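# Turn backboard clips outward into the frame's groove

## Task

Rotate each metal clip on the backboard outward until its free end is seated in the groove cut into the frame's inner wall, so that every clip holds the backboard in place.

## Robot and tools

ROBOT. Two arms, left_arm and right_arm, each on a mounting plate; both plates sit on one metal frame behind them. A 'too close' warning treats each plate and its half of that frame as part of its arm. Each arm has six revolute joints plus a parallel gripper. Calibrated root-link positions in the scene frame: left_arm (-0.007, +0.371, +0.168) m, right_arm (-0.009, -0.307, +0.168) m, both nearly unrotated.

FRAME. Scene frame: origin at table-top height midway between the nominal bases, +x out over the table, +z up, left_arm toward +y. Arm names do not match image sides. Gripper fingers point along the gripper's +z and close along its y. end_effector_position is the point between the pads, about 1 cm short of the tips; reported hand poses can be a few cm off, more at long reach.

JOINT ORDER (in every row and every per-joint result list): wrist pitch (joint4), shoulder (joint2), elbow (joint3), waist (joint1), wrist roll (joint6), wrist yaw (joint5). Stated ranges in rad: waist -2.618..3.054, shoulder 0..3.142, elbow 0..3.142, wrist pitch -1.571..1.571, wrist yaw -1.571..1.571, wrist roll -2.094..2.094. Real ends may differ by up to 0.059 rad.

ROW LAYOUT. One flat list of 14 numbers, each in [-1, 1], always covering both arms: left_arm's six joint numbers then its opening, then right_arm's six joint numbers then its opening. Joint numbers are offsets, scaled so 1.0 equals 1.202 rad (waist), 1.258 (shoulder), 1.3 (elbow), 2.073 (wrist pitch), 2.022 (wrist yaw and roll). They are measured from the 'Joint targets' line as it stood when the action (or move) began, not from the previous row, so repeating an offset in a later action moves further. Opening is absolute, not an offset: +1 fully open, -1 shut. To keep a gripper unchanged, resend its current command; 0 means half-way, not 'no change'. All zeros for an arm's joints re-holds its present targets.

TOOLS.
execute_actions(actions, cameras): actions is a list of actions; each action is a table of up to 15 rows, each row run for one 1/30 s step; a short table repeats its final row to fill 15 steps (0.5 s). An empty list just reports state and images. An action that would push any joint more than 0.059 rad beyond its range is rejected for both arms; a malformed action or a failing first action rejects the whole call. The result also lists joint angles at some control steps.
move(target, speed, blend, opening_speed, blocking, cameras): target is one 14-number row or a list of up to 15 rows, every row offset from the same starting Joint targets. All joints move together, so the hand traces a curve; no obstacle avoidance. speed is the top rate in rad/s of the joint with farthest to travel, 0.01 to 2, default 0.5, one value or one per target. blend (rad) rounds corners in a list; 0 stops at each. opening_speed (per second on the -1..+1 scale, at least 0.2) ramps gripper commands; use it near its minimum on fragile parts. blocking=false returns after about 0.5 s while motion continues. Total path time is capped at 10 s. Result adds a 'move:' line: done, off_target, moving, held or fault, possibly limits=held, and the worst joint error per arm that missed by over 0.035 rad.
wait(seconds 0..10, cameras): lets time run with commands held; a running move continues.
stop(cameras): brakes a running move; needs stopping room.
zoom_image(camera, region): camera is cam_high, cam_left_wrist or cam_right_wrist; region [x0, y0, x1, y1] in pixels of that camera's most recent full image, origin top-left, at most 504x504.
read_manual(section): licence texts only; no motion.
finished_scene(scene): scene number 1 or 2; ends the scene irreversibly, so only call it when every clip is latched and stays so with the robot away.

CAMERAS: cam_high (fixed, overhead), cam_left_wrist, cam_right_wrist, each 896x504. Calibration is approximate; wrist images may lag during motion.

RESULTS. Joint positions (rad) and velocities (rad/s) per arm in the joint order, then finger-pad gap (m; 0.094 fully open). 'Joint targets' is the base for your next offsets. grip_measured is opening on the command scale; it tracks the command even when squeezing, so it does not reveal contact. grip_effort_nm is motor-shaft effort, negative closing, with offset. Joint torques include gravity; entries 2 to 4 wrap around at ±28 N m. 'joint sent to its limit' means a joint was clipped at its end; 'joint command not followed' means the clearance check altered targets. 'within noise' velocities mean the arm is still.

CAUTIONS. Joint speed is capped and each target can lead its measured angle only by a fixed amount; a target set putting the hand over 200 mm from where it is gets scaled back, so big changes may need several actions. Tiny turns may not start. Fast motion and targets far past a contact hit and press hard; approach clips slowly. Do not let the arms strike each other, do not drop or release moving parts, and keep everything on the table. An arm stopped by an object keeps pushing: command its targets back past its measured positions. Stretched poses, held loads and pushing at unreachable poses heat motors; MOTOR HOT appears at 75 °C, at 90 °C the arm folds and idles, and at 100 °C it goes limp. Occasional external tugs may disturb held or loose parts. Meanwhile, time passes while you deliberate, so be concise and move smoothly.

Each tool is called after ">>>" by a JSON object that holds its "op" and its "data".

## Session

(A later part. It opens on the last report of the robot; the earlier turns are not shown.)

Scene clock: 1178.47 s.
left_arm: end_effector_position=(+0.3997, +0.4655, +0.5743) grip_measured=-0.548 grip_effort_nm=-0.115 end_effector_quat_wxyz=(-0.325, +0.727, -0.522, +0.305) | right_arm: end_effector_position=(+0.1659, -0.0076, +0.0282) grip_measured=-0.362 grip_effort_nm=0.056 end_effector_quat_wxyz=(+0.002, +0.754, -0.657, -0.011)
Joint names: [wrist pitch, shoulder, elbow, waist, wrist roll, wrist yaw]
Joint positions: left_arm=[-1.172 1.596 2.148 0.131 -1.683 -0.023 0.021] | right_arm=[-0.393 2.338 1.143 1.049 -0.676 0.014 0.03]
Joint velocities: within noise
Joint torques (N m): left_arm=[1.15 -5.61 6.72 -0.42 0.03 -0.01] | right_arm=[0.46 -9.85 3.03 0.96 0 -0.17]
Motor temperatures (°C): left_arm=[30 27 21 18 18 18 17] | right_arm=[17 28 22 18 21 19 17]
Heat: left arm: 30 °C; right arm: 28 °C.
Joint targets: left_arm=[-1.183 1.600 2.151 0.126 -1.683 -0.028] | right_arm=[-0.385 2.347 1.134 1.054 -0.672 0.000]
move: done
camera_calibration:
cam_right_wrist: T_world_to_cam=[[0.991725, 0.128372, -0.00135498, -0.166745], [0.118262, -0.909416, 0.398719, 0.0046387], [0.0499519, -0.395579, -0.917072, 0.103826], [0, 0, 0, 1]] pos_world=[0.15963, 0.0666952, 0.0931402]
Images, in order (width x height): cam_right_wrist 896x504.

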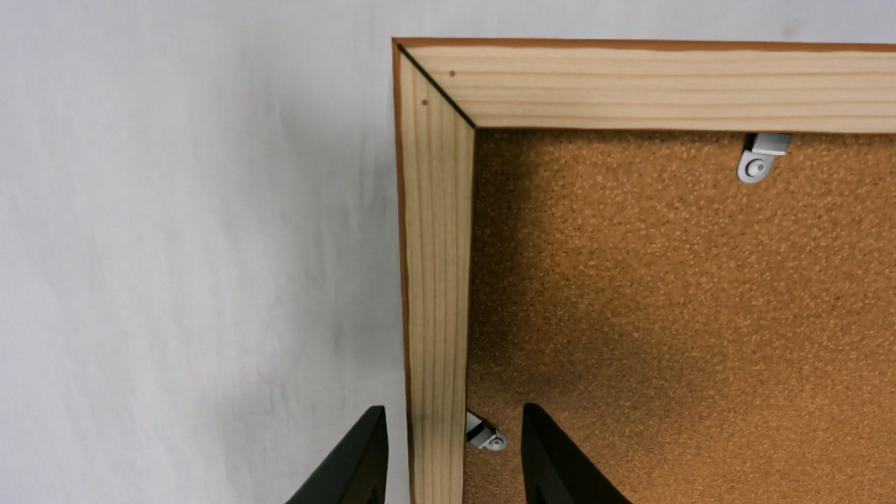

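>>> {"op": "move", "data": {"target": [[0,0,0,0,0,0,-0.55,0.001,0.03,0,-0.010,0,0,-0.36],[0,0,0,0,0,0,-0.55,0.001,0.05,0,-0.010,0,0,-0.36]], "speed": 0.1, "opening_speed": 0.3, "cameras": ["cam_right_wrist"]}}

>>> {"op": "move", "data": {"target": [0,0,0,0,0,0,-0.55,-0.001,0,0,0.002,0,0,-0.48], "speed": 0.05, "opening_speed": 0.2, "cameras": ["cam_right_wrist"]}}

Scene clock: 1186.53 s.
left_arm: end_effector_position=(+0.3997, +0.4655, +0.5743) grip_measured=-0.548 grip_effort_nm=-0.120 end_effector_quat_wxyz=(-0.325, +0.727, -0.522, +0.305) | right_arm: end_effector_position=(+0.1623, -0.0127, +0.0193) grip_measured=-0.362 grip_effort_nm=0.061 end_effector_quat_wxyz=(+0.013, +0.754, -0.657, -0.009)
Joint names: [wrist pitch, shoulder, elbow, waist, wrist roll, wrist yaw]
Joint positions: left_arm=[-1.172 1.596 2.148 0.131 -1.683 -0.023 0.021] | right_arm=[-0.389 2.365 1.143 1.049 -0.676 0.014 0.03]
Joint velocities: within noise
Joint torques (N m): left_arm=[1.16 -5.65 6.86 -0.61 0.05 -0.05] | right_arm=[0.4 -6.64 2.88 -0.14 -0.01 -0.17]
Motor temperatures (°C): left_arm=[30 27 21 18 18 18 17] | right_arm=[17 29 22 18 21 19 17]
Heat: left arm: 30 °C; right arm: 29 °C.
Joint targets: left_arm=[-1.183 1.600 2.151 0.126 -1.683 -0.028] | right_arm=[-0.383 2.409 1.134 1.042 -0.672 0.000]
move: off_target (right_arm); right_arm: the shoulder is farthest, 0.045 rad from its target
camera_calibration:
cam_right_wrist: T_world_to_cam=[[0.991506, 0.129028, -0.0163484, -0.162236], [0.124137, -0.901351, 0.414917, 0.00280081], [0.0388003, -0.413422, -0.909713, 0.0953354], [0, 0, 0, 1]] pos_world=[0.156811, 0.0628713, 0.0829134]
Images, in order (width x height): cam_right_wrist 896x504.

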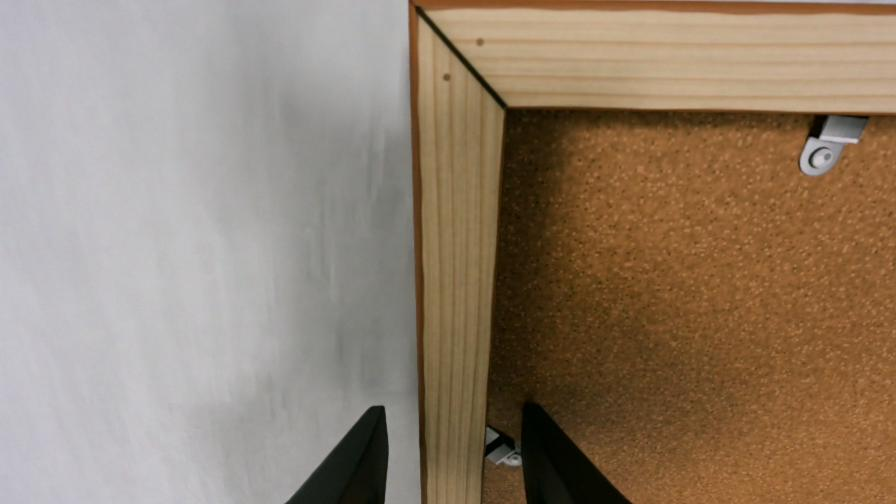

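Scene clock: 1187.33 s.
left_arm: end_effector_position=(+0.3997, +0.4655, +0.5743) grip_measured=-0.548 grip_effort_nm=-0.120 end_effector_quat_wxyz=(-0.325, +0.727, -0.522, +0.305) | right_arm: end_effector_position=(+0.1645, -0.0125, +0.0192) grip_measured=-0.478 grip_effort_nm=-0.159 end_effector_quat_wxyz=(+0.010, +0.754, -0.657, -0.005)
Joint names: [wrist pitch, shoulder, elbow, waist, wrist roll, wrist yaw]
Joint positions: left_arm=[-1.172 1.596 2.148 0.131 -1.683 -0.023 0.021] | right_arm=[-0.383 2.366 1.143 1.049 -0.676 0.023 0.025]
Joint velocities: within noise
Joint torques (N m): left_arm=[1.2 -5.71 6.79 -0.62 0.02 -0.06] | right_arm=[0.32 -6.72 2.92 0.08 0.01 -0.28]
Motor temperatures (°C): left_arm=[30 27 21 18 18 18 17] | right_arm=[17 29 22 18 21 19 17]
Heat: left arm: 30 °C; right arm: 29 °C.
Joint targets: left_arm=[-1.183 1.600 2.151 0.126 -1.683 -0.028] | right_arm=[-0.385 2.409 1.134 1.045 -0.672 0.000]
move: off_target (right_arm); right_arm: the shoulder is farthest, 0.043 rad from its target
camera_calibration:
cam_right_wrist: T_world_to_cam=[[0.991626, 0.129032, -0.00525335, -0.164672], [0.119466, -0.901144, 0.416735, 0.00354981], [0.0490382, -0.413873, -0.909013, 0.0934737], [0, 0, 0, 1]] pos_world=[0.158286, 0.0631331, 0.0826244]
Images, in order (width x height): cam_right_wrist 896x504.

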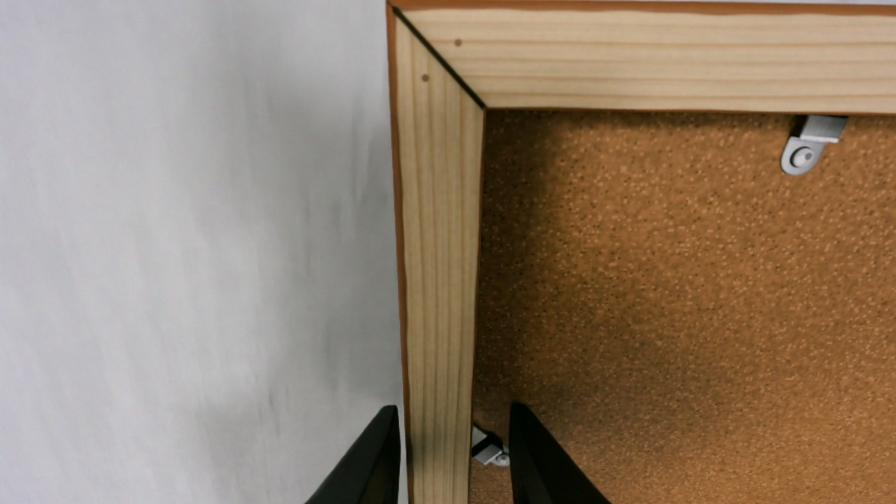

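>>> {"op": "move", "data": {"target": [0,0,0,0,0,0,-0.55,-0.001,0,0,0.003,0,0,-0.54], "speed": 0.05, "opening_speed": 0.2, "cameras": []}}

>>> {"op": "move", "data": {"target": [0,0,0,0,0,0,-0.55,-0.001,0,0,0.003,0,0,-0.60], "speed": 0.05, "opening_speed": 0.2, "cameras": ["cam_right_wrist"]}}

Scene clock: 1192.97 s.
left_arm: end_effector_position=(+0.3997, +0.4655, +0.5743) grip_measured=-0.548 grip_effort_nm=-0.125 end_effector_quat_wxyz=(-0.325, +0.727, -0.522, +0.305) | right_arm: end_effector_position=(+0.1657, -0.0123, +0.0190) grip_measured=-0.537 grip_effort_nm=-0.173 end_effector_quat_wxyz=(+0.008, +0.754, -0.657, -0.002)
Joint names: [wrist pitch, shoulder, elbow, waist, wrist roll, wrist yaw]
Joint positions: left_arm=[-1.172 1.596 2.148 0.131 -1.683 -0.023 0.021] | right_arm=[-0.38 2.366 1.143 1.049 -0.676 0.029 0.022]
Joint velocities: within noise
Joint torques (N m): left_arm=[1.19 -5.78 6.78 -0.54 0.02 -0.01] | right_arm=[0.28 -6.71 2.88 0.36 0 -0.32]
Motor temperatures (°C): left_arm=[30 27 21 18 18 18 17] | right_arm=[17 29 22 18 21 19 17]
Heat: left arm: 30 °C; right arm: 29 °C.
Joint targets: left_arm=[-1.183 1.600 2.151 0.126 -1.683 -0.028] | right_arm=[-0.387 2.409 1.134 1.048 -0.672 0.000]
move: off_target (right_arm); right_arm: the shoulder is farthest, 0.043 rad from its target
No camera images: "cameras" was empty.

Scene clock: 1193.67 s.
left_arm: end_effector_position=(+0.3997, +0.4655, +0.5743) grip_measured=-0.548 grip_effort_nm=-0.125 end_effector_quat_wxyz=(-0.325, +0.727, -0.522, +0.305) | right_arm: end_effector_position=(+0.1650, -0.0125, +0.0190) grip_measured=-0.596 grip_effort_nm=-0.271 end_effector_quat_wxyz=(+0.009, +0.754, -0.657, -0.004)
Joint names: [wrist pitch, shoulder, elbow, waist, wrist roll, wrist yaw]
Joint positions: left_arm=[-1.172 1.596 2.148 0.131 -1.683 -0.023 0.021] | right_arm=[-0.381 2.366 1.143 1.049 -0.676 0.026 0.019]
Joint velocities: within noise
Joint torques (N m): left_arm=[1.17 -5.7 6.8 -0.68 0.02 -0.04] | right_arm=[0.26 -6.72 2.88 0.73 0.01 -0.3]
Motor temperatures (°C): left_arm=[30 27 21 18 18 18 17] | right_arm=[17 29 22 18 21 19 17]
Heat: left arm: 30 °C; right arm: 29 °C.
Joint targets: left_arm=[-1.183 1.600 2.151 0.126 -1.683 -0.028] | right_arm=[-0.389 2.409 1.134 1.052 -0.672 0.000]
move: off_target (right_arm); right_arm: the shoulder is farthest, 0.043 rad from its target
camera_calibration:
cam_right_wrist: T_world_to_cam=[[0.991637, 0.129029, -0.00274734, -0.165211], [0.1184, -0.901065, 0.41721, 0.00374386], [0.0513568, -0.414046, -0.908806, 0.0929509], [0, 0, 0, 1]] pos_world=[0.158612, 0.0631764, 0.0824585]
Images, in order (width x height): cam_right_wrist 896x504.

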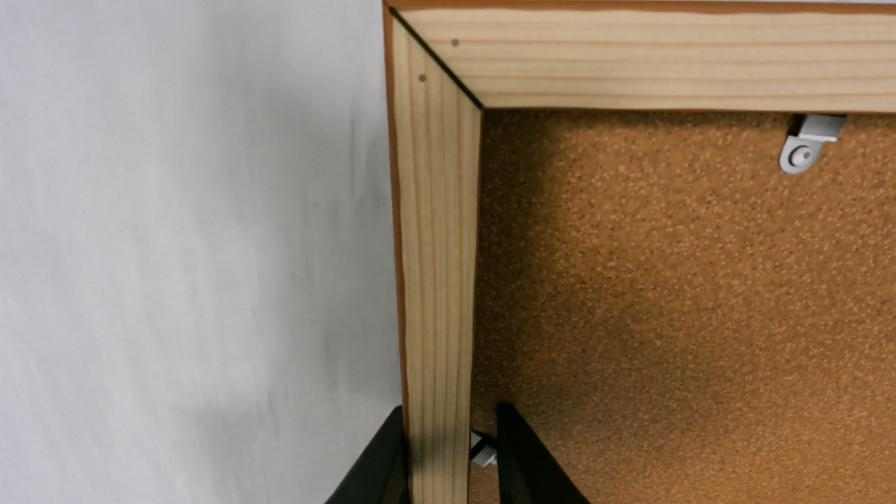

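>>> {"op": "move", "data": {"target": [0,0,0,0,0,0,-0.55,-0.001,0,0,0.003,0,0,-0.65], "speed": 0.05, "opening_speed": 0.2, "cameras": ["cam_right_wrist"]}}

>>> {"op": "move", "data": {"target": [0,0,0,0,0,0,-0.55,-0.001,0,0,0.002,0,0,-0.70], "speed": 0.05, "opening_speed": 0.2, "cameras": ["cam_right_wrist"]}}

Scene clock: 1197.83 s.
left_arm: end_effector_position=(+0.3997, +0.4655, +0.5743) grip_measured=-0.548 grip_effort_nm=-0.120 end_effector_quat_wxyz=(-0.325, +0.727, -0.522, +0.305) | right_arm: end_effector_position=(+0.1640, -0.0127, +0.0190) grip_measured=-0.645 grip_effort_nm=-0.320 end_effector_quat_wxyz=(+0.011, +0.754, -0.657, -0.006)
Joint names: [wrist pitch, shoulder, elbow, waist, wrist roll, wrist yaw]
Joint positions: left_arm=[-1.172 1.596 2.148 0.131 -1.683 -0.023 0.021] | right_arm=[-0.385 2.366 1.143 1.049 -0.675 0.022 0.017]
Joint velocities: within noise
Joint torques (N m): left_arm=[1.16 -5.7 6.94 -0.7 0 -0.01] | right_arm=[0.27 -6.75 2.88 1.07 0 -0.26]
Motor temperatures (°C): left_arm=[30 27 21 18 18 18 17] | right_arm=[17 28 22 18 21 19 17]
Heat: left arm: 30 °C; right arm: 28 °C.
Joint targets: left_arm=[-1.183 1.600 2.151 0.126 -1.683 -0.028] | right_arm=[-0.392 2.409 1.134 1.056 -0.672 0.000]
move: off_target (right_arm); right_arm: the shoulder is farthest, 0.043 rad from its target
camera_calibration:
cam_right_wrist: T_world_to_cam=[[0.991703, 0.128305, -0.00792703, -0.164075], [0.119896, -0.900949, 0.417032, 0.00337369], [0.0463652, -0.414522, -0.908857, 0.093728], [0, 0, 0, 1]] pos_world=[0.157964, 0.0629435, 0.0824778]
Images, in order (width x height): cam_right_wrist 896x504.

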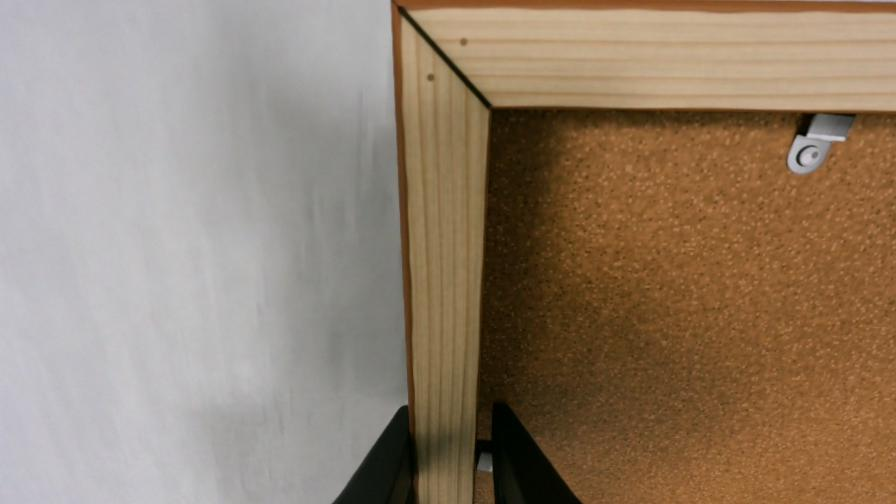

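Scene clock: 1198.53 s.
left_arm: end_effector_position=(+0.3997, +0.4655, +0.5743) grip_measured=-0.548 grip_effort_nm=-0.120 end_effector_quat_wxyz=(-0.325, +0.727, -0.522, +0.305) | right_arm: end_effector_position=(+0.1626, -0.0125, +0.0191) grip_measured=-0.697 grip_effort_nm=-0.193 end_effector_quat_wxyz=(+0.012, +0.754, -0.657, -0.007)
Joint names: [wrist pitch, shoulder, elbow, waist, wrist roll, wrist yaw]
Joint positions: left_arm=[-1.172 1.596 2.148 0.131 -1.683 -0.023 0.021] | right_arm=[-0.387 2.366 1.143 1.051 -0.674 0.018 0.014]
Joint velocities: within noise
Joint torques (N m): left_arm=[1.19 -5.71 6.84 -0.59 0 -0.02] | right_arm=[0.26 -6.74 2.91 1.11 0 -0.22]
Motor temperatures (°C): left_arm=[30 27 21 18 18 18 17] | right_arm=[17 28 22 18 21 19 17]
Heat: left arm: 30 °C; right arm: 28 °C.
Joint targets: left_arm=[-1.183 1.600 2.151 0.126 -1.683 -0.028] | right_arm=[-0.394 2.409 1.134 1.058 -0.672 0.000]
move: off_target (right_arm); right_arm: the shoulder is farthest, 0.043 rad from its target
camera_calibration:
cam_right_wrist: T_world_to_cam=[[0.991511, 0.129442, -0.0122679, -0.162556], [0.122755, -0.900814, 0.416492, 0.00324712], [0.0428604, -0.414462, -0.909057, 0.0944918], [0, 0, 0, 1]] pos_world=[0.156727, 0.0631299, 0.0825518]
Images, in order (width x height): cam_right_wrist 896x504.

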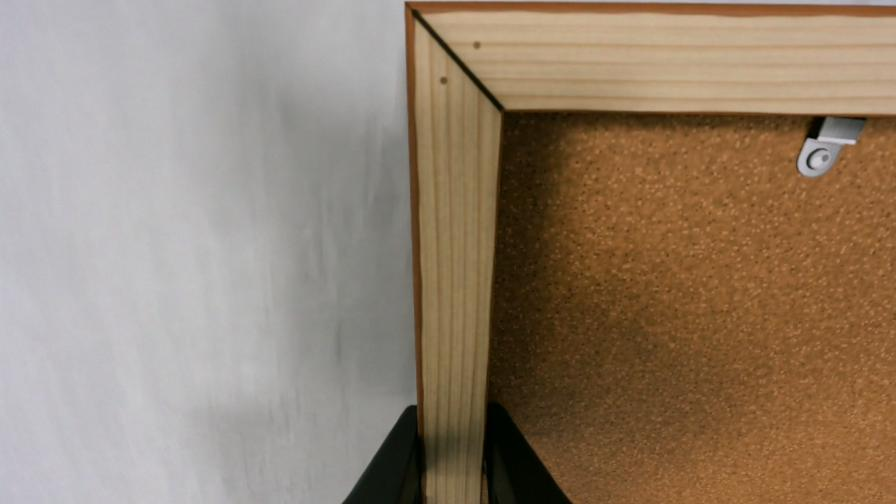

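>>> {"op": "move", "data": {"target": [[0,0,0,0,0,0,-0.55,0,0,0,-0.006,0,0,-0.56],[0,0,0,0,0,0,-0.55,0,-0.16,0,-0.006,0,0,-0.42]], "speed": 0.15, "opening_speed": 0.3, "cameras": ["cam_right_wrist"]}}

>>> {"op": "zoom_image", "data": {"camera": "cam_right_wrist", "region": [350, 380, 550, 500]}}

Scene clock: 1206.00 s.
left_arm: end_effector_position=(+0.3997, +0.4655, +0.5743) grip_measured=-0.548 grip_effort_nm=-0.129 end_effector_quat_wxyz=(-0.325, +0.727, -0.522, +0.305) | right_arm: end_effector_position=(+0.1775, +0.0132, +0.0627) grip_measured=-0.422 grip_effort_nm=0.066 end_effector_quat_wxyz=(-0.046, +0.752, -0.657, -0.023)
Joint names: [wrist pitch, shoulder, elbow, waist, wrist roll, wrist yaw]
Joint positions: left_arm=[-1.172 1.596 2.148 0.131 -1.683 -0.023 0.021] | right_arm=[-0.395 2.237 1.143 1.051 -0.674 0.007 0.027]
Joint velocities: within noise
Joint torques (N m): left_arm=[1.16 -5.72 6.83 -0.53 0.03 -0.02] | right_arm=[0.55 -13.3 3.52 0.4 -0.02 -0.11]
Motor temperatures (°C): left_arm=[30 27 21 18 18 18 17] | right_arm=[17 29 22 18 21 19 17]
Heat: left arm: 30 °C; right arm: 29 °C.
Joint targets: left_arm=[-1.183 1.600 2.151 0.126 -1.683 -0.028] | right_arm=[-0.394 2.208 1.134 1.051 -0.672 0.000]
move: done
camera_calibration:
cam_right_wrist: T_world_to_cam=[[0.990922, 0.12322, 0.0537591, -0.184142], [0.0996522, -0.941653, 0.321496, 0.0170752], [0.0902372, -0.31322, -0.945384, 0.136696], [0, 0, 0, 1]] pos_world=[0.168434, 0.081585, 0.13364]
Images, in order (width x height): cam_right_wrist 896x504.

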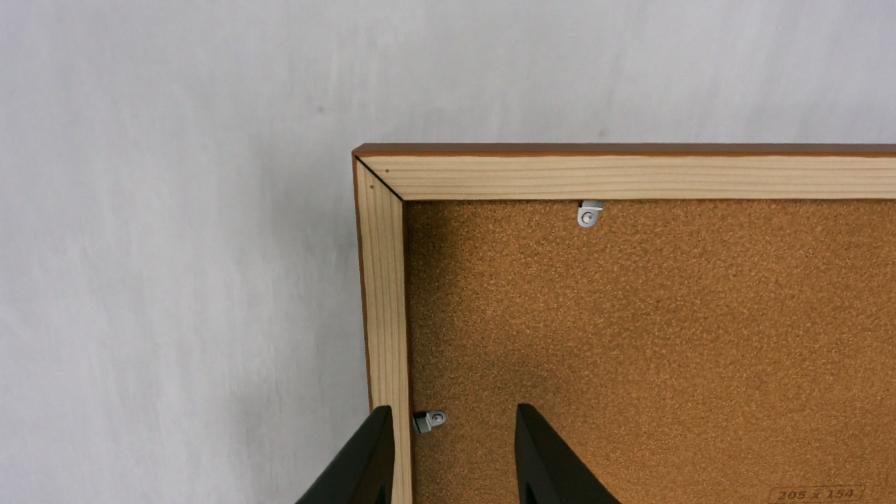

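Scaled by 2.520.

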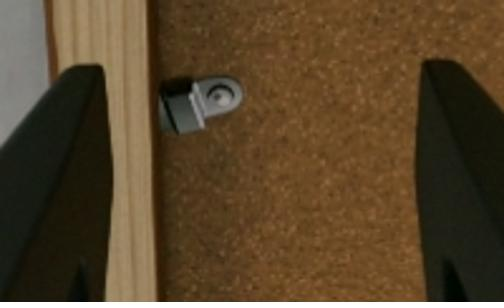

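>>> {"op": "move", "data": {"target": [[0,0,0,0,0,0,-0.55,0,-0.2,0,0,0,0,-0.42],[0,0,0,0,0,0,-0.55,-0.0183,-0.4674,-0.167,-0.2662,0.3323,0,-0.42]], "speed": 0.5, "blend": 0.1, "opening_speed": 0.5, "cameras": ["cam_right_wrist"]}}

Scene clock: 1217.30 s.
left_arm: end_effector_position=(+0.3997, +0.4655, +0.5743) grip_measured=-0.548 grip_effort_nm=-0.120 end_effector_quat_wxyz=(-0.325, +0.727, -0.522, +0.305) | right_arm: end_effector_position=(+0.2692, -0.0669, +0.2112) grip_measured=-0.422 grip_effort_nm=0.061 end_effector_quat_wxyz=(+0.198, -0.342, +0.914, +0.090)
Joint names: [wrist pitch, shoulder, elbow, waist, wrist roll, wrist yaw]
Joint positions: left_arm=[-1.172 1.596 2.148 0.131 -1.683 -0.023 0.021] | right_arm=[-0.426 1.644 0.932 0.735 -0.008 0.007 0.027]
Joint velocities: within noise
Joint torques (N m): left_arm=[1.17 -5.63 6.83 -0.59 0.01 -0.05] | right_arm=[1.05 -9.37 4.66 -0.06 0.04 -0.11]
Motor temperatures (°C): left_arm=[30 27 21 18 18 18 17] | right_arm=[17 31 22 18 21 19 17]
Heat: left arm: 30 °C; right arm: 31 °C.
Joint targets: left_arm=[-1.183 1.600 2.151 0.126 -1.683 -0.028] | right_arm=[-0.432 1.620 0.917 0.731 0.000 0.000]
move: done
camera_calibration:
cam_right_wrist: T_world_to_cam=[[0.650342, -0.759403, -0.0190417, -0.225107], [-0.759638, -0.650219, -0.0128829, 0.206208], [-0.00259797, 0.0228431, -0.999736, 0.302701], [0, 0, 0, 1]] pos_world=[0.303826, -0.043781, 0.300991]
Images, in order (width x height): cam_right_wrist 896x504.

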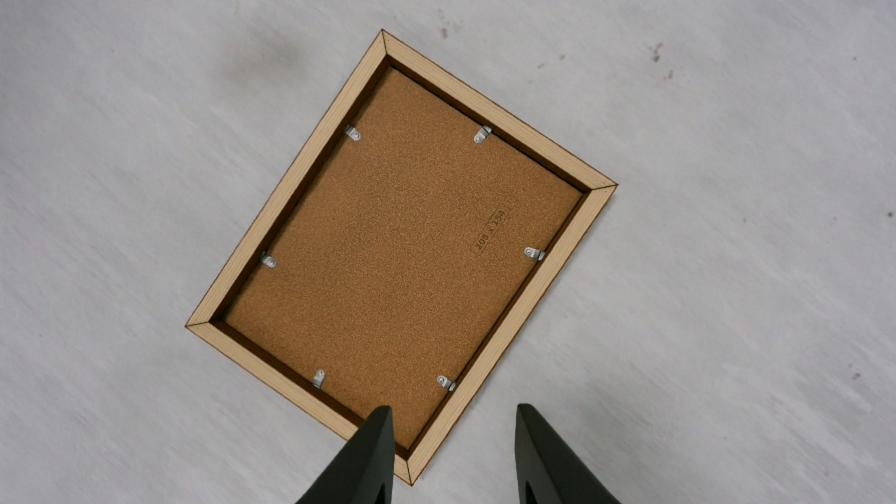

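>>> {"op": "zoom_image", "data": {"camera": "cam_right_wrist", "region": [408, 350, 488, 410]}}

>>> {"op": "zoom_image", "data": {"camera": "cam_right_wrist", "region": [494, 220, 574, 280]}}

>>> {"op": "zoom_image", "data": {"camera": "cam_right_wrist", "region": [280, 350, 360, 410]}}

>>> {"op": "zoom_image", "data": {"camera": "cam_right_wrist", "region": [230, 230, 310, 290]}}

>>> {"op": "zoom_image", "data": {"camera": "cam_right_wrist", "region": [315, 105, 395, 165]}}

>>> {"op": "zoom_image", "data": {"camera": "cam_right_wrist", "region": [442, 105, 522, 165]}}

Scaled by 6.300.

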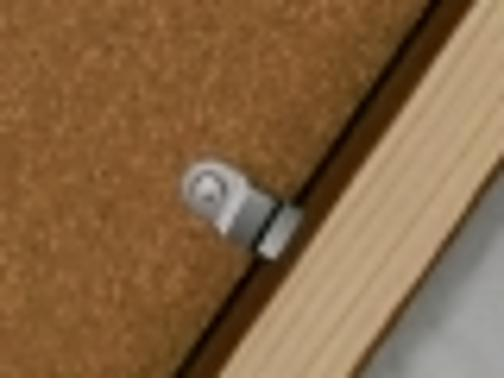

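Scaled by 6.300.

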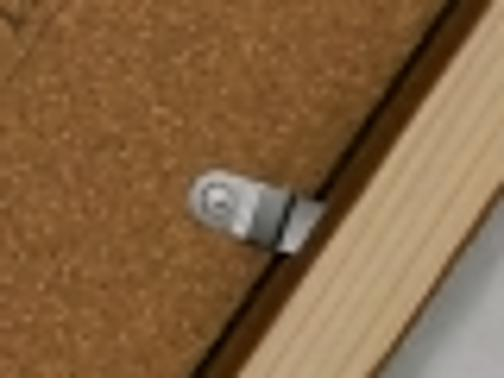

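Scaled by 6.300.

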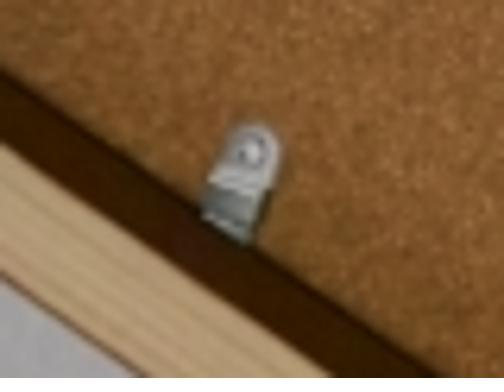

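Scaled by 6.300.

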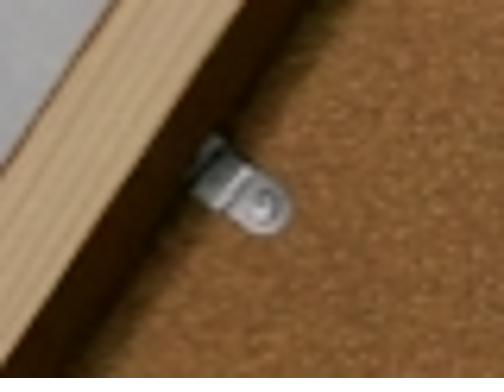

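Scaled by 6.300.

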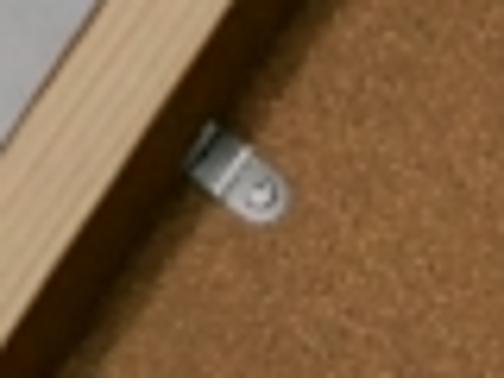

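Scaled by 6.300.

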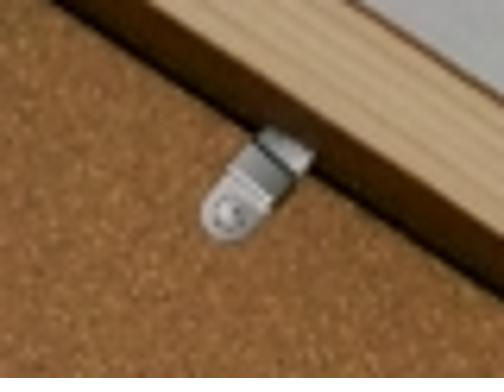

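>>> {"op": "move", "data": {"target": [[0,0,0,0,0,0,-0.55,0.0,0.30,0.11,0.248,-0.3447,0,-0.45],[0,0,0,0,0,0,-0.55,0.035,0.461,0.1269,0.248,-0.3447,0,-0.45],[0,0,0,0,0,0,-0.55,0.0516,0.461,0.1269,0.248,-0.3447,0,-0.45]], "speed": 0.5, "opening_speed": 0.5, "cameras": ["cam_right_wrist"]}}

Scene clock: 1262.00 s.
left_arm: end_effector_position=(+0.3997, +0.4655, +0.5743) grip_measured=-0.548 grip_effort_nm=-0.115 end_effector_quat_wxyz=(-0.325, +0.727, -0.522, +0.305) | right_arm: end_effector_position=(+0.1784, -0.0032, +0.0612) grip_measured=-0.448 grip_effort_nm=-0.149 end_effector_quat_wxyz=(-0.053, +0.749, -0.660, -0.023)
Joint names: [wrist pitch, shoulder, elbow, waist, wrist roll, wrist yaw]
Joint positions: left_arm=[-1.172 1.596 2.148 0.131 -1.683 -0.023 0.021] | right_arm=[-0.336 2.199 1.06 1.025 -0.69 0.007 0.026]
Joint velocities: within noise
Joint torques (N m): left_arm=[1.17 -5.78 6.82 -0.58 0.02 -0.04] | right_arm=[0.67 -9.92 5.7 0.83 -0.1 -0.11]
Motor temperatures (°C): left_arm=[30 27 21 18 18 18 17] | right_arm=[18 28 23 18 21 19 17]
Heat: left arm: 30 °C; right arm: 28 °C.
Joint targets: left_arm=[-1.183 1.600 2.151 0.126 -1.683 -0.028] | right_arm=[-0.325 2.200 1.082 1.029 -0.697 0.000]
move: done
camera_calibration:
cam_right_wrist: T_world_to_cam=[[0.991691, 0.112196, 0.0629374, -0.183697], [0.0872135, -0.946003, 0.312204, 0.00478431], [0.0945672, -0.304121, -0.947928, 0.129511], [0, 0, 0, 1]] pos_world=[0.169506, 0.0645231, 0.132835]
Images, in order (width x height): cam_right_wrist 896x504.

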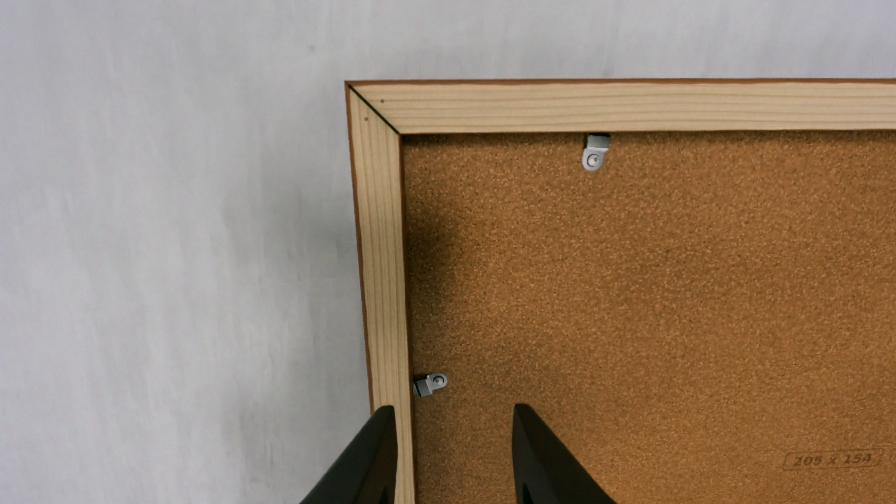

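>>> {"op": "move", "data": {"target": [0,0,0,0,0,0,-0.55,0.0,0.075,0,0,0,0,-0.45], "speed": 0.3, "opening_speed": 0.5, "cameras": ["cam_right_wrist"]}}

Scene clock: 1266.37 s.
left_arm: end_effector_position=(+0.3997, +0.4655, +0.5743) grip_measured=-0.548 grip_effort_nm=-0.125 end_effector_quat_wxyz=(-0.325, +0.727, -0.522, +0.305) | right_arm: end_effector_position=(+0.1669, -0.0195, +0.0322) grip_measured=-0.448 grip_effort_nm=-0.154 end_effector_quat_wxyz=(-0.012, +0.751, -0.661, -0.017)
Joint names: [wrist pitch, shoulder, elbow, waist, wrist roll, wrist yaw]
Joint positions: left_arm=[-1.172 1.596 2.148 0.131 -1.683 -0.023 0.021] | right_arm=[-0.33 2.287 1.06 1.025 -0.69 0.007 0.026]
Joint velocities: within noise
Joint torques (N m): left_arm=[1.18 -5.68 6.78 -0.62 0.01 -0.03] | right_arm=[0.48 -9.46 5.22 0.84 -0.11 -0.11]
Motor temperatures (°C): left_arm=[30 27 21 18 18 18 17] | right_arm=[18 28 23 18 21 19 17]
Heat: left arm: 30 °C; right arm: 28 °C.
Joint targets: left_arm=[-1.183 1.600 2.151 0.126 -1.683 -0.028] | right_arm=[-0.324 2.294 1.082 1.029 -0.697 0.000]
move: done
camera_calibration:
cam_right_wrist: T_world_to_cam=[[0.99293, 0.118203, 0.0108612, -0.166994], [0.105619, -0.921548, 0.373622, -0.00515319], [0.0541724, -0.369833, -0.927517, 0.102903], [0, 0, 0, 1]] pos_world=[0.160783, 0.0530471, 0.099183]
Images, in order (width x height): cam_right_wrist 896x504.

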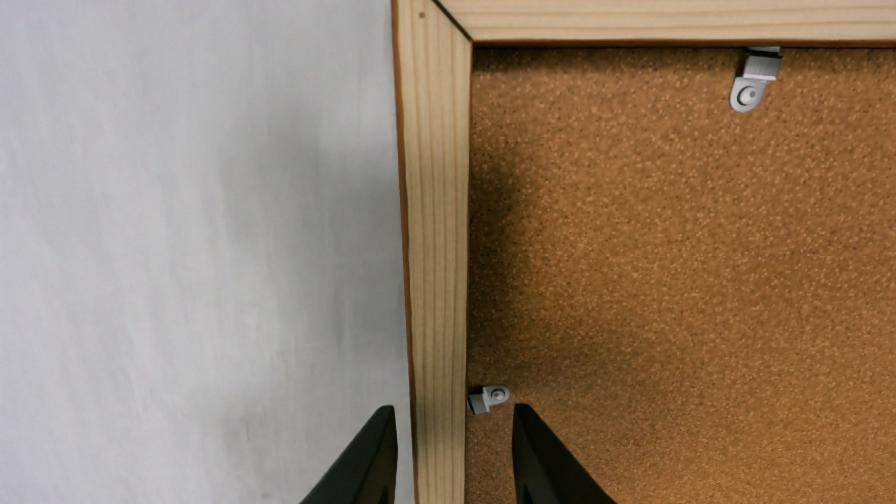

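>>> {"op": "move", "data": {"target": [[0,0,0,0,0,0,-0.55,0.0,0.03,0,-0.008,0,0,-0.45],[0,0,0,0,0,0,-0.55,0.0,0.06,0,-0.008,0,0,-0.45]], "speed": 0.1, "opening_speed": 0.5, "cameras": ["cam_right_wrist"]}}

Scene clock: 1276.80 s.
left_arm: end_effector_position=(+0.3997, +0.4655, +0.5743) grip_measured=-0.548 grip_effort_nm=-0.120 end_effector_quat_wxyz=(-0.325, +0.727, -0.522, +0.305) | right_arm: end_effector_position=(+0.1620, -0.0265, +0.0206) grip_measured=-0.448 grip_effort_nm=-0.144 end_effector_quat_wxyz=(+0.010, +0.751, -0.660, -0.014)
Joint names: [wrist pitch, shoulder, elbow, waist, wrist roll, wrist yaw]
Joint positions: left_arm=[-1.172 1.596 2.148 0.131 -1.683 -0.023 0.021] | right_arm=[-0.344 2.329 1.072 1.025 -0.691 0.007 0.026]
Joint velocities: within noise
Joint torques (N m): left_arm=[1.17 -5.63 6.79 -0.62 0.04 -0.02] | right_arm=[0.55 -6.6 4.1 -0.09 -0.1 -0.11]
Motor temperatures (°C): left_arm=[30 27 21 18 18 18 17] | right_arm=[18 29 23 18 21 19 17]
Heat: left arm: 30 °C; right arm: 29 °C.
Joint targets: left_arm=[-1.183 1.600 2.151 0.126 -1.683 -0.028] | right_arm=[-0.325 2.370 1.082 1.019 -0.697 0.000]
move: off_target (right_arm); right_arm: the shoulder is farthest, 0.040 rad from its target
camera_calibration:
cam_right_wrist: T_world_to_cam=[[0.992634, 0.120055, -0.0162803, -0.160477], [0.116349, -0.907155, 0.404392, -0.00877794], [0.0337805, -0.403307, -0.914441, 0.0919693], [0, 0, 0, 1]] pos_world=[0.157209, 0.0483949, 0.0850376]
Images, in order (width x height): cam_right_wrist 896x504.

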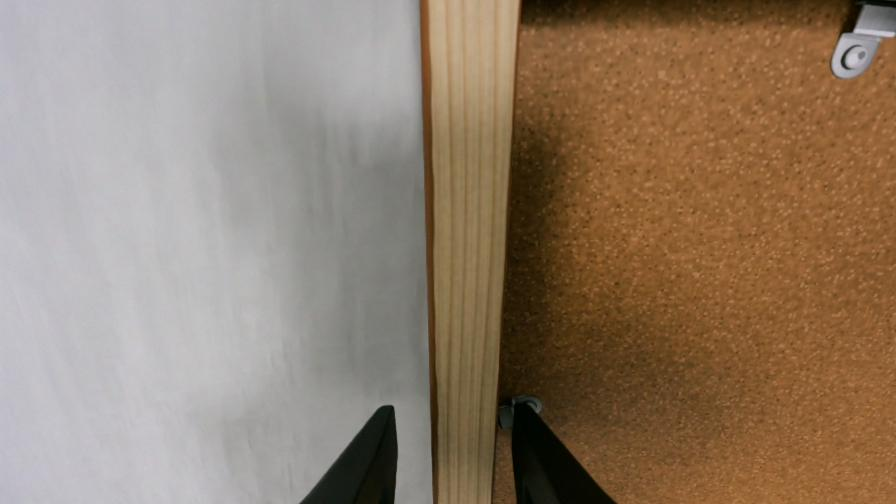

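>>> {"op": "move", "data": {"target": [[0,0,0,0,0,0,-0.55,0.0,-0.12,0,0,0,0,-0.45],[0,0,0,0,0,0,-0.55,-0.012,-0.12,0,-0.013,0,0,-0.45],[0,0,0,0,0,0,-0.55,0.003,-0.12,0,-0.013,0,0,-0.45],[0,0,0,0,0,0,-0.55,0.003,-0.05,0,-0.013,0,0,-0.45]], "speed": 0.2, "opening_speed": 0.5, "cameras": ["cam_right_wrist"]}}

Scene clock: 1284.80 s.
left_arm: end_effector_position=(+0.3997, +0.4655, +0.5743) grip_measured=-0.548 grip_effort_nm=-0.120 end_effector_quat_wxyz=(-0.325, +0.727, -0.522, +0.305) | right_arm: end_effector_position=(+0.1760, -0.0158, +0.0338) grip_measured=-0.448 grip_effort_nm=-0.134 end_effector_quat_wxyz=(-0.022, +0.745, -0.667, -0.018)
Joint names: [wrist pitch, shoulder, elbow, waist, wrist roll, wrist yaw]
Joint positions: left_arm=[-1.172 1.596 2.148 0.131 -1.683 -0.023 0.021] | right_arm=[-0.323 2.289 1.074 1.009 -0.691 0.007 0.026]
Joint velocities: within noise
Joint torques (N m): left_arm=[1.19 -5.7 6.87 -0.53 0 -0.01] | right_arm=[0.5 -8.58 4.23 -0.01 -0.11 -0.1]
Motor temperatures (°C): left_arm=[30 27 21 18 18 18 17] | right_arm=[18 28 23 18 21 19 17]
Heat: left arm: 30 °C; right arm: 28 °C.
Joint targets: left_arm=[-1.183 1.600 2.151 0.126 -1.683 -0.028] | right_arm=[-0.318 2.307 1.082 1.003 -0.697 0.000]
move: done
camera_calibration:
cam_right_wrist: T_world_to_cam=[[0.994593, 0.101271, 0.0230154, -0.177422], [0.086305, -0.929251, 0.359227, 0.000475906], [0.0577663, -0.355298, -0.932967, 0.105032], [0, 0, 0, 1]] pos_world=[0.170354, 0.0557276, 0.101904]
Images, in order (width x height): cam_right_wrist 896x504.

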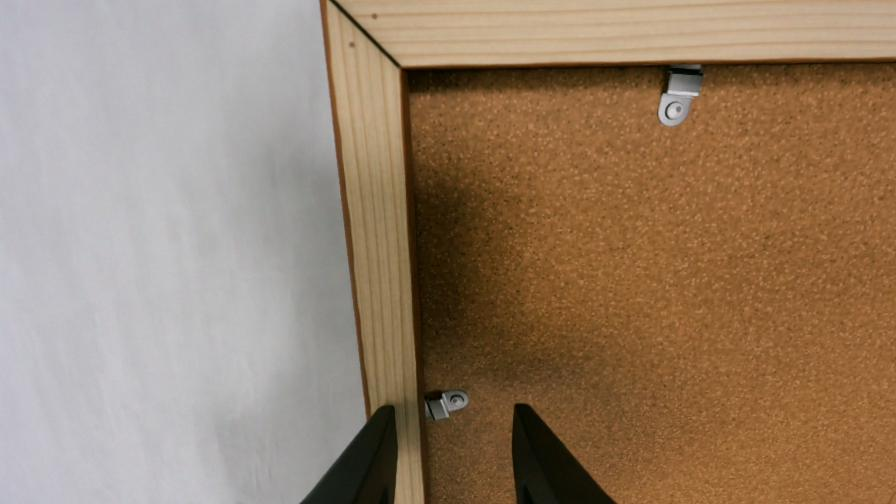

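>>> {"op": "move", "data": {"target": [[0,0,0,0,0,0,-0.55,0.0,-0.06,0,0.017,0,0,-0.45],[0,0,0,0,0,0,-0.55,-0.018,-0.06,0,0.017,0,0,-0.45],[0,0,0,0,0,0,-0.55,-0.007,-0.06,0,0.017,0,0,-0.45],[0,0,0,0,0,0,-0.55,-0.007,0.01,0,0.017,0,0,-0.45]], "speed": 0.2, "opening_speed": 0.5, "cameras": ["cam_right_wrist"]}}

Scene clock: 1293.97 s.
left_arm: end_effector_position=(+0.3997, +0.4655, +0.5743) grip_measured=-0.548 grip_effort_nm=-0.120 end_effector_quat_wxyz=(-0.325, +0.727, -0.522, +0.305) | right_arm: end_effector_position=(+0.1724, -0.0167, +0.0334) grip_measured=-0.448 grip_effort_nm=-0.129 end_effector_quat_wxyz=(-0.015, +0.748, -0.664, -0.017)
Joint names: [wrist pitch, shoulder, elbow, waist, wrist roll, wrist yaw]
Joint positions: left_arm=[-1.172 1.596 2.148 0.131 -1.683 -0.023 0.021] | right_arm=[-0.337 2.291 1.077 1.016 -0.691 0.007 0.026]
Joint velocities: within noise
Joint torques (N m): left_arm=[1.17 -5.78 6.89 -0.65 0.02 -0.03] | right_arm=[0.46 -7.62 4.01 1.2 -0.1 -0.11]
Motor temperatures (°C): left_arm=[30 27 21 18 18 18 17] | right_arm=[18 28 23 18 21 19 17]
Heat: left arm: 30 °C; right arm: 28 °C.
Joint targets: left_arm=[-1.183 1.600 2.151 0.126 -1.683 -0.028] | right_arm=[-0.333 2.319 1.082 1.024 -0.697 0.000]
move: done
camera_calibration:
cam_right_wrist: T_world_to_cam=[[0.99387, 0.109549, 0.0148922, -0.173197], [0.0963763, -0.924495, 0.368811, -0.00195617], [0.0541707, -0.365115, -0.929385, 0.104877], [0, 0, 0, 1]] pos_world=[0.166643, 0.0554572, 0.100772]
Images, in order (width x height): cam_right_wrist 896x504.

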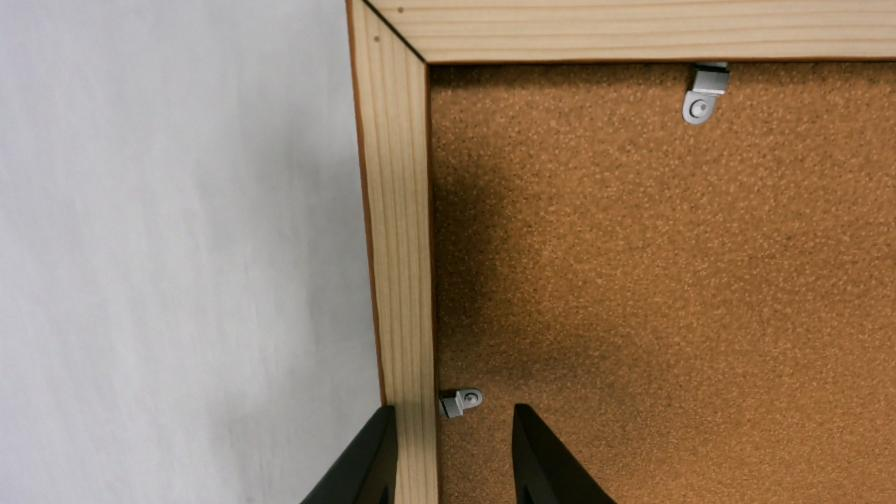

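>>> {"op": "move", "data": {"target": [[0,0,0,0,0,0,-0.55,0.0,-0.08,0,0.010,0,0,-0.45],[0,0,0,0,0,0,-0.55,-0.018,-0.08,0,0.006,0,0,-0.45],[0,0,0,0,0,0,-0.55,-0.007,-0.08,0,0.006,0,0,-0.45],[0,0,0,0,0,0,-0.55,-0.007,-0.0,0,0.006,0,0,-0.45]], "speed": 0.2, "opening_speed": 0.5, "cameras": ["cam_right_wrist"]}}

Scene clock: 1301.03 s.
left_arm: end_effector_position=(+0.3997, +0.4655, +0.5743) grip_measured=-0.548 grip_effort_nm=-0.129 end_effector_quat_wxyz=(-0.325, +0.727, -0.522, +0.305) | right_arm: end_effector_position=(+0.1641, -0.0221, +0.0266) grip_measured=-0.448 grip_effort_nm=-0.129 end_effector_quat_wxyz=(+0.002, +0.752, -0.659, -0.015)
Joint names: [wrist pitch, shoulder, elbow, waist, wrist roll, wrist yaw]
Joint positions: left_arm=[-1.172 1.596 2.148 0.131 -1.683 -0.023 0.021] | right_arm=[-0.351 2.312 1.077 1.027 -0.691 0.007 0.026]
Joint velocities: within noise
Joint torques (N m): left_arm=[1.17 -5.6 6.8 -0.59 0.05 -0.05] | right_arm=[0.41 -9.63 3.89 0.81 -0.11 -0.11]
Motor temperatures (°C): left_arm=[30 27 21 18 18 18 17] | right_arm=[18 28 23 18 21 19 17]
Heat: left arm: 30 °C; right arm: 28 °C.
Joint targets: left_arm=[-1.183 1.600 2.151 0.126 -1.683 -0.028] | right_arm=[-0.347 2.320 1.082 1.031 -0.697 0.000]
move: done
camera_calibration:
cam_right_wrist: T_world_to_cam=[[0.992469, 0.122308, -0.00681414, -0.163242], [0.11509, -0.911958, 0.393811, -0.00705272], [0.0419518, -0.391629, -0.919166, 0.0982547], [0, 0, 0, 1]] pos_world=[0.158702, 0.0520134, 0.0919775]
Images, in order (width x height): cam_right_wrist 896x504.

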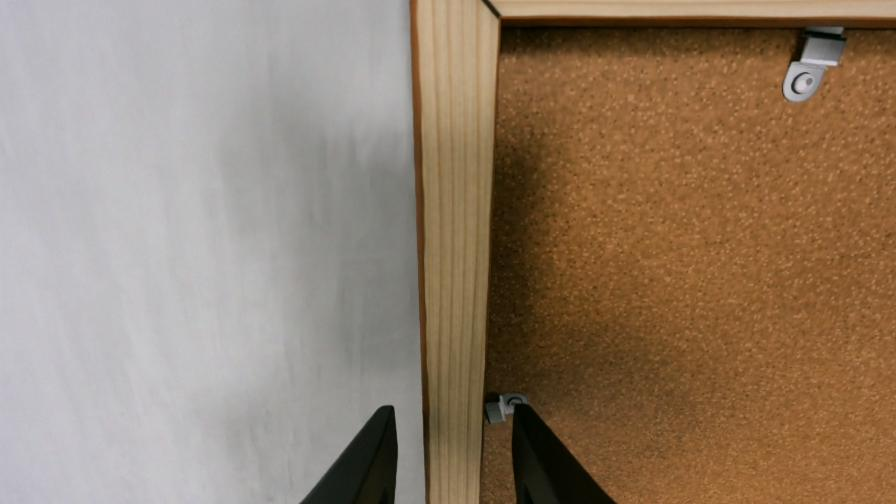

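>>> {"op": "move", "data": {"target": [[0,0,0,0,0,0,-0.55,0.0,-0.10,0,-0.0178,0,0,-0.45],[0,0,0,0,0,0,-0.55,-0.012,-0.10,0,-0.0178,0,0,-0.45],[0,0,0,0,0,0,-0.55,0.001,-0.10,0,-0.0178,0,0,-0.45],[0,0,0,0,0,0,-0.55,0.001,0.015,0,-0.0178,0,0,-0.45]], "speed": 0.2, "opening_speed": 0.5, "cameras": ["cam_right_wrist"]}}

Scene clock: 1310.60 s.
left_arm: end_effector_position=(+0.3997, +0.4655, +0.5743) grip_measured=-0.548 grip_effort_nm=-0.125 end_effector_quat_wxyz=(-0.325, +0.727, -0.522, +0.305) | right_arm: end_effector_position=(+0.1646, -0.0275, +0.0212) grip_measured=-0.448 grip_effort_nm=-0.134 end_effector_quat_wxyz=(+0.010, +0.748, -0.663, -0.013)
Joint names: [wrist pitch, shoulder, elbow, waist, wrist roll, wrist yaw]
Joint positions: left_arm=[-1.172 1.596 2.148 0.131 -1.683 -0.023 0.021] | right_arm=[-0.35 2.329 1.077 1.017 -0.691 0.007 0.026]
Joint velocities: within noise
Joint torques (N m): left_arm=[1.16 -5.63 6.71 -0.55 0.03 -0.01] | right_arm=[0.39 -9.39 3.75 -0.16 -0.1 -0.11]
Motor temperatures (°C): left_arm=[30 27 21 18 18 18 17] | right_arm=[17 28 22 18 21 19 17]
Heat: left arm: 30 °C; right arm: 28 °C.
Joint targets: left_arm=[-1.183 1.600 2.151 0.126 -1.683 -0.028] | right_arm=[-0.345 2.338 1.082 1.010 -0.697 0.000]
move: done
camera_calibration:
cam_right_wrist: T_world_to_cam=[[0.993538, 0.112137, -0.0175361, -0.163325], [0.109581, -0.90746, 0.405597, -0.00916119], [0.029569, -0.404897, -0.913884, 0.0927148], [0, 0, 0, 1]] pos_world=[0.160532, 0.0475413, 0.0855822]
Images, in order (width x height): cam_right_wrist 896x504.

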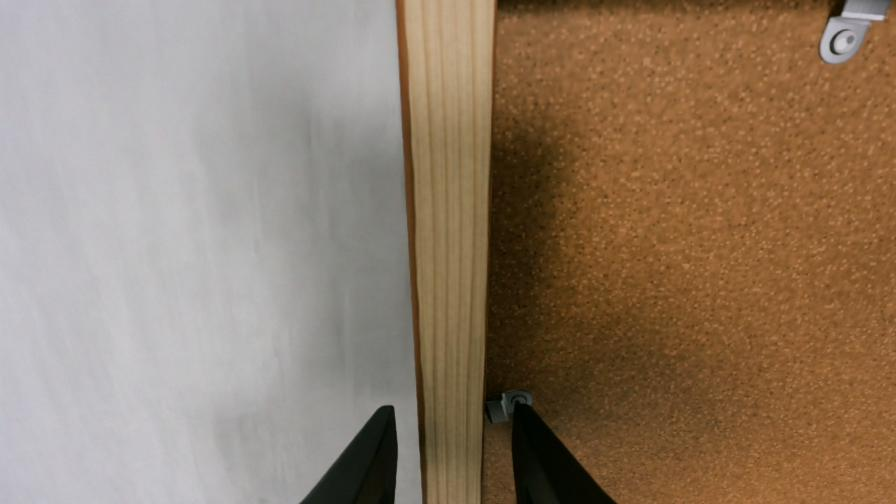

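>>> {"op": "move", "data": {"target": [[0,0,0,0,0,0,-0.55,0.0,-0.09,0,-0.0065,0,0,-0.45],[0,0,0,0,0,0,-0.55,-0.012,-0.09,0,-0.0065,0,0,-0.45],[0,0,0,0,0,0,-0.55,-0.001,-0.09,0,-0.0065,0,0,-0.45],[0,0,0,0,0,0,-0.55,-0.001,-0.01,0,-0.0065,0,0,-0.45]], "speed": 0.2, "opening_speed": 0.5, "cameras": ["cam_right_wrist"]}}

Scene clock: 1320.60 s.
left_arm: end_effector_position=(+0.3997, +0.4655, +0.5743) grip_measured=-0.548 grip_effort_nm=-0.120 end_effector_quat_wxyz=(-0.325, +0.727, -0.522, +0.305) | right_arm: end_effector_position=(+0.1679, -0.0265, +0.0246) grip_measured=-0.448 grip_effort_nm=-0.125 end_effector_quat_wxyz=(+0.006, +0.746, -0.666, -0.015)
Joint names: [wrist pitch, shoulder, elbow, waist, wrist roll, wrist yaw]
Joint positions: left_arm=[-1.172 1.596 2.148 0.131 -1.683 -0.023 0.021] | right_arm=[-0.351 2.318 1.077 1.009 -0.692 0.005 0.026]
Joint velocities: within noise
Joint torques (N m): left_arm=[1.16 -5.61 6.79 -0.51 0.01 -0.05] | right_arm=[0.41 -9.47 3.89 -0.16 -0.09 -0.08]
Motor temperatures (°C): left_arm=[30 27 21 18 18 18 17] | right_arm=[17 28 22 18 21 19 17]
Heat: left arm: 30 °C; right arm: 28 °C.
Joint targets: left_arm=[-1.183 1.600 2.151 0.126 -1.683 -0.028] | right_arm=[-0.347 2.326 1.082 1.002 -0.697 0.000]
move: done
camera_calibration:
cam_right_wrist: T_world_to_cam=[[0.994415, 0.104693, -0.0133185, -0.167107], [0.101343, -0.91204, 0.397382, -0.00851664], [0.0294562, -0.396513, -0.917557, 0.096444], [0, 0, 0, 1]] pos_world=[0.164196, 0.0479687, 0.0896515]
Images, in order (width x height): cam_right_wrist 896x504.

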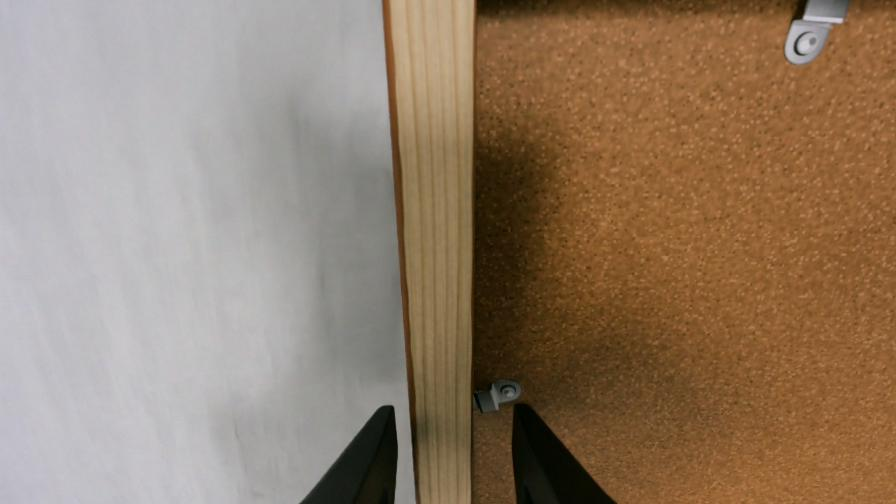

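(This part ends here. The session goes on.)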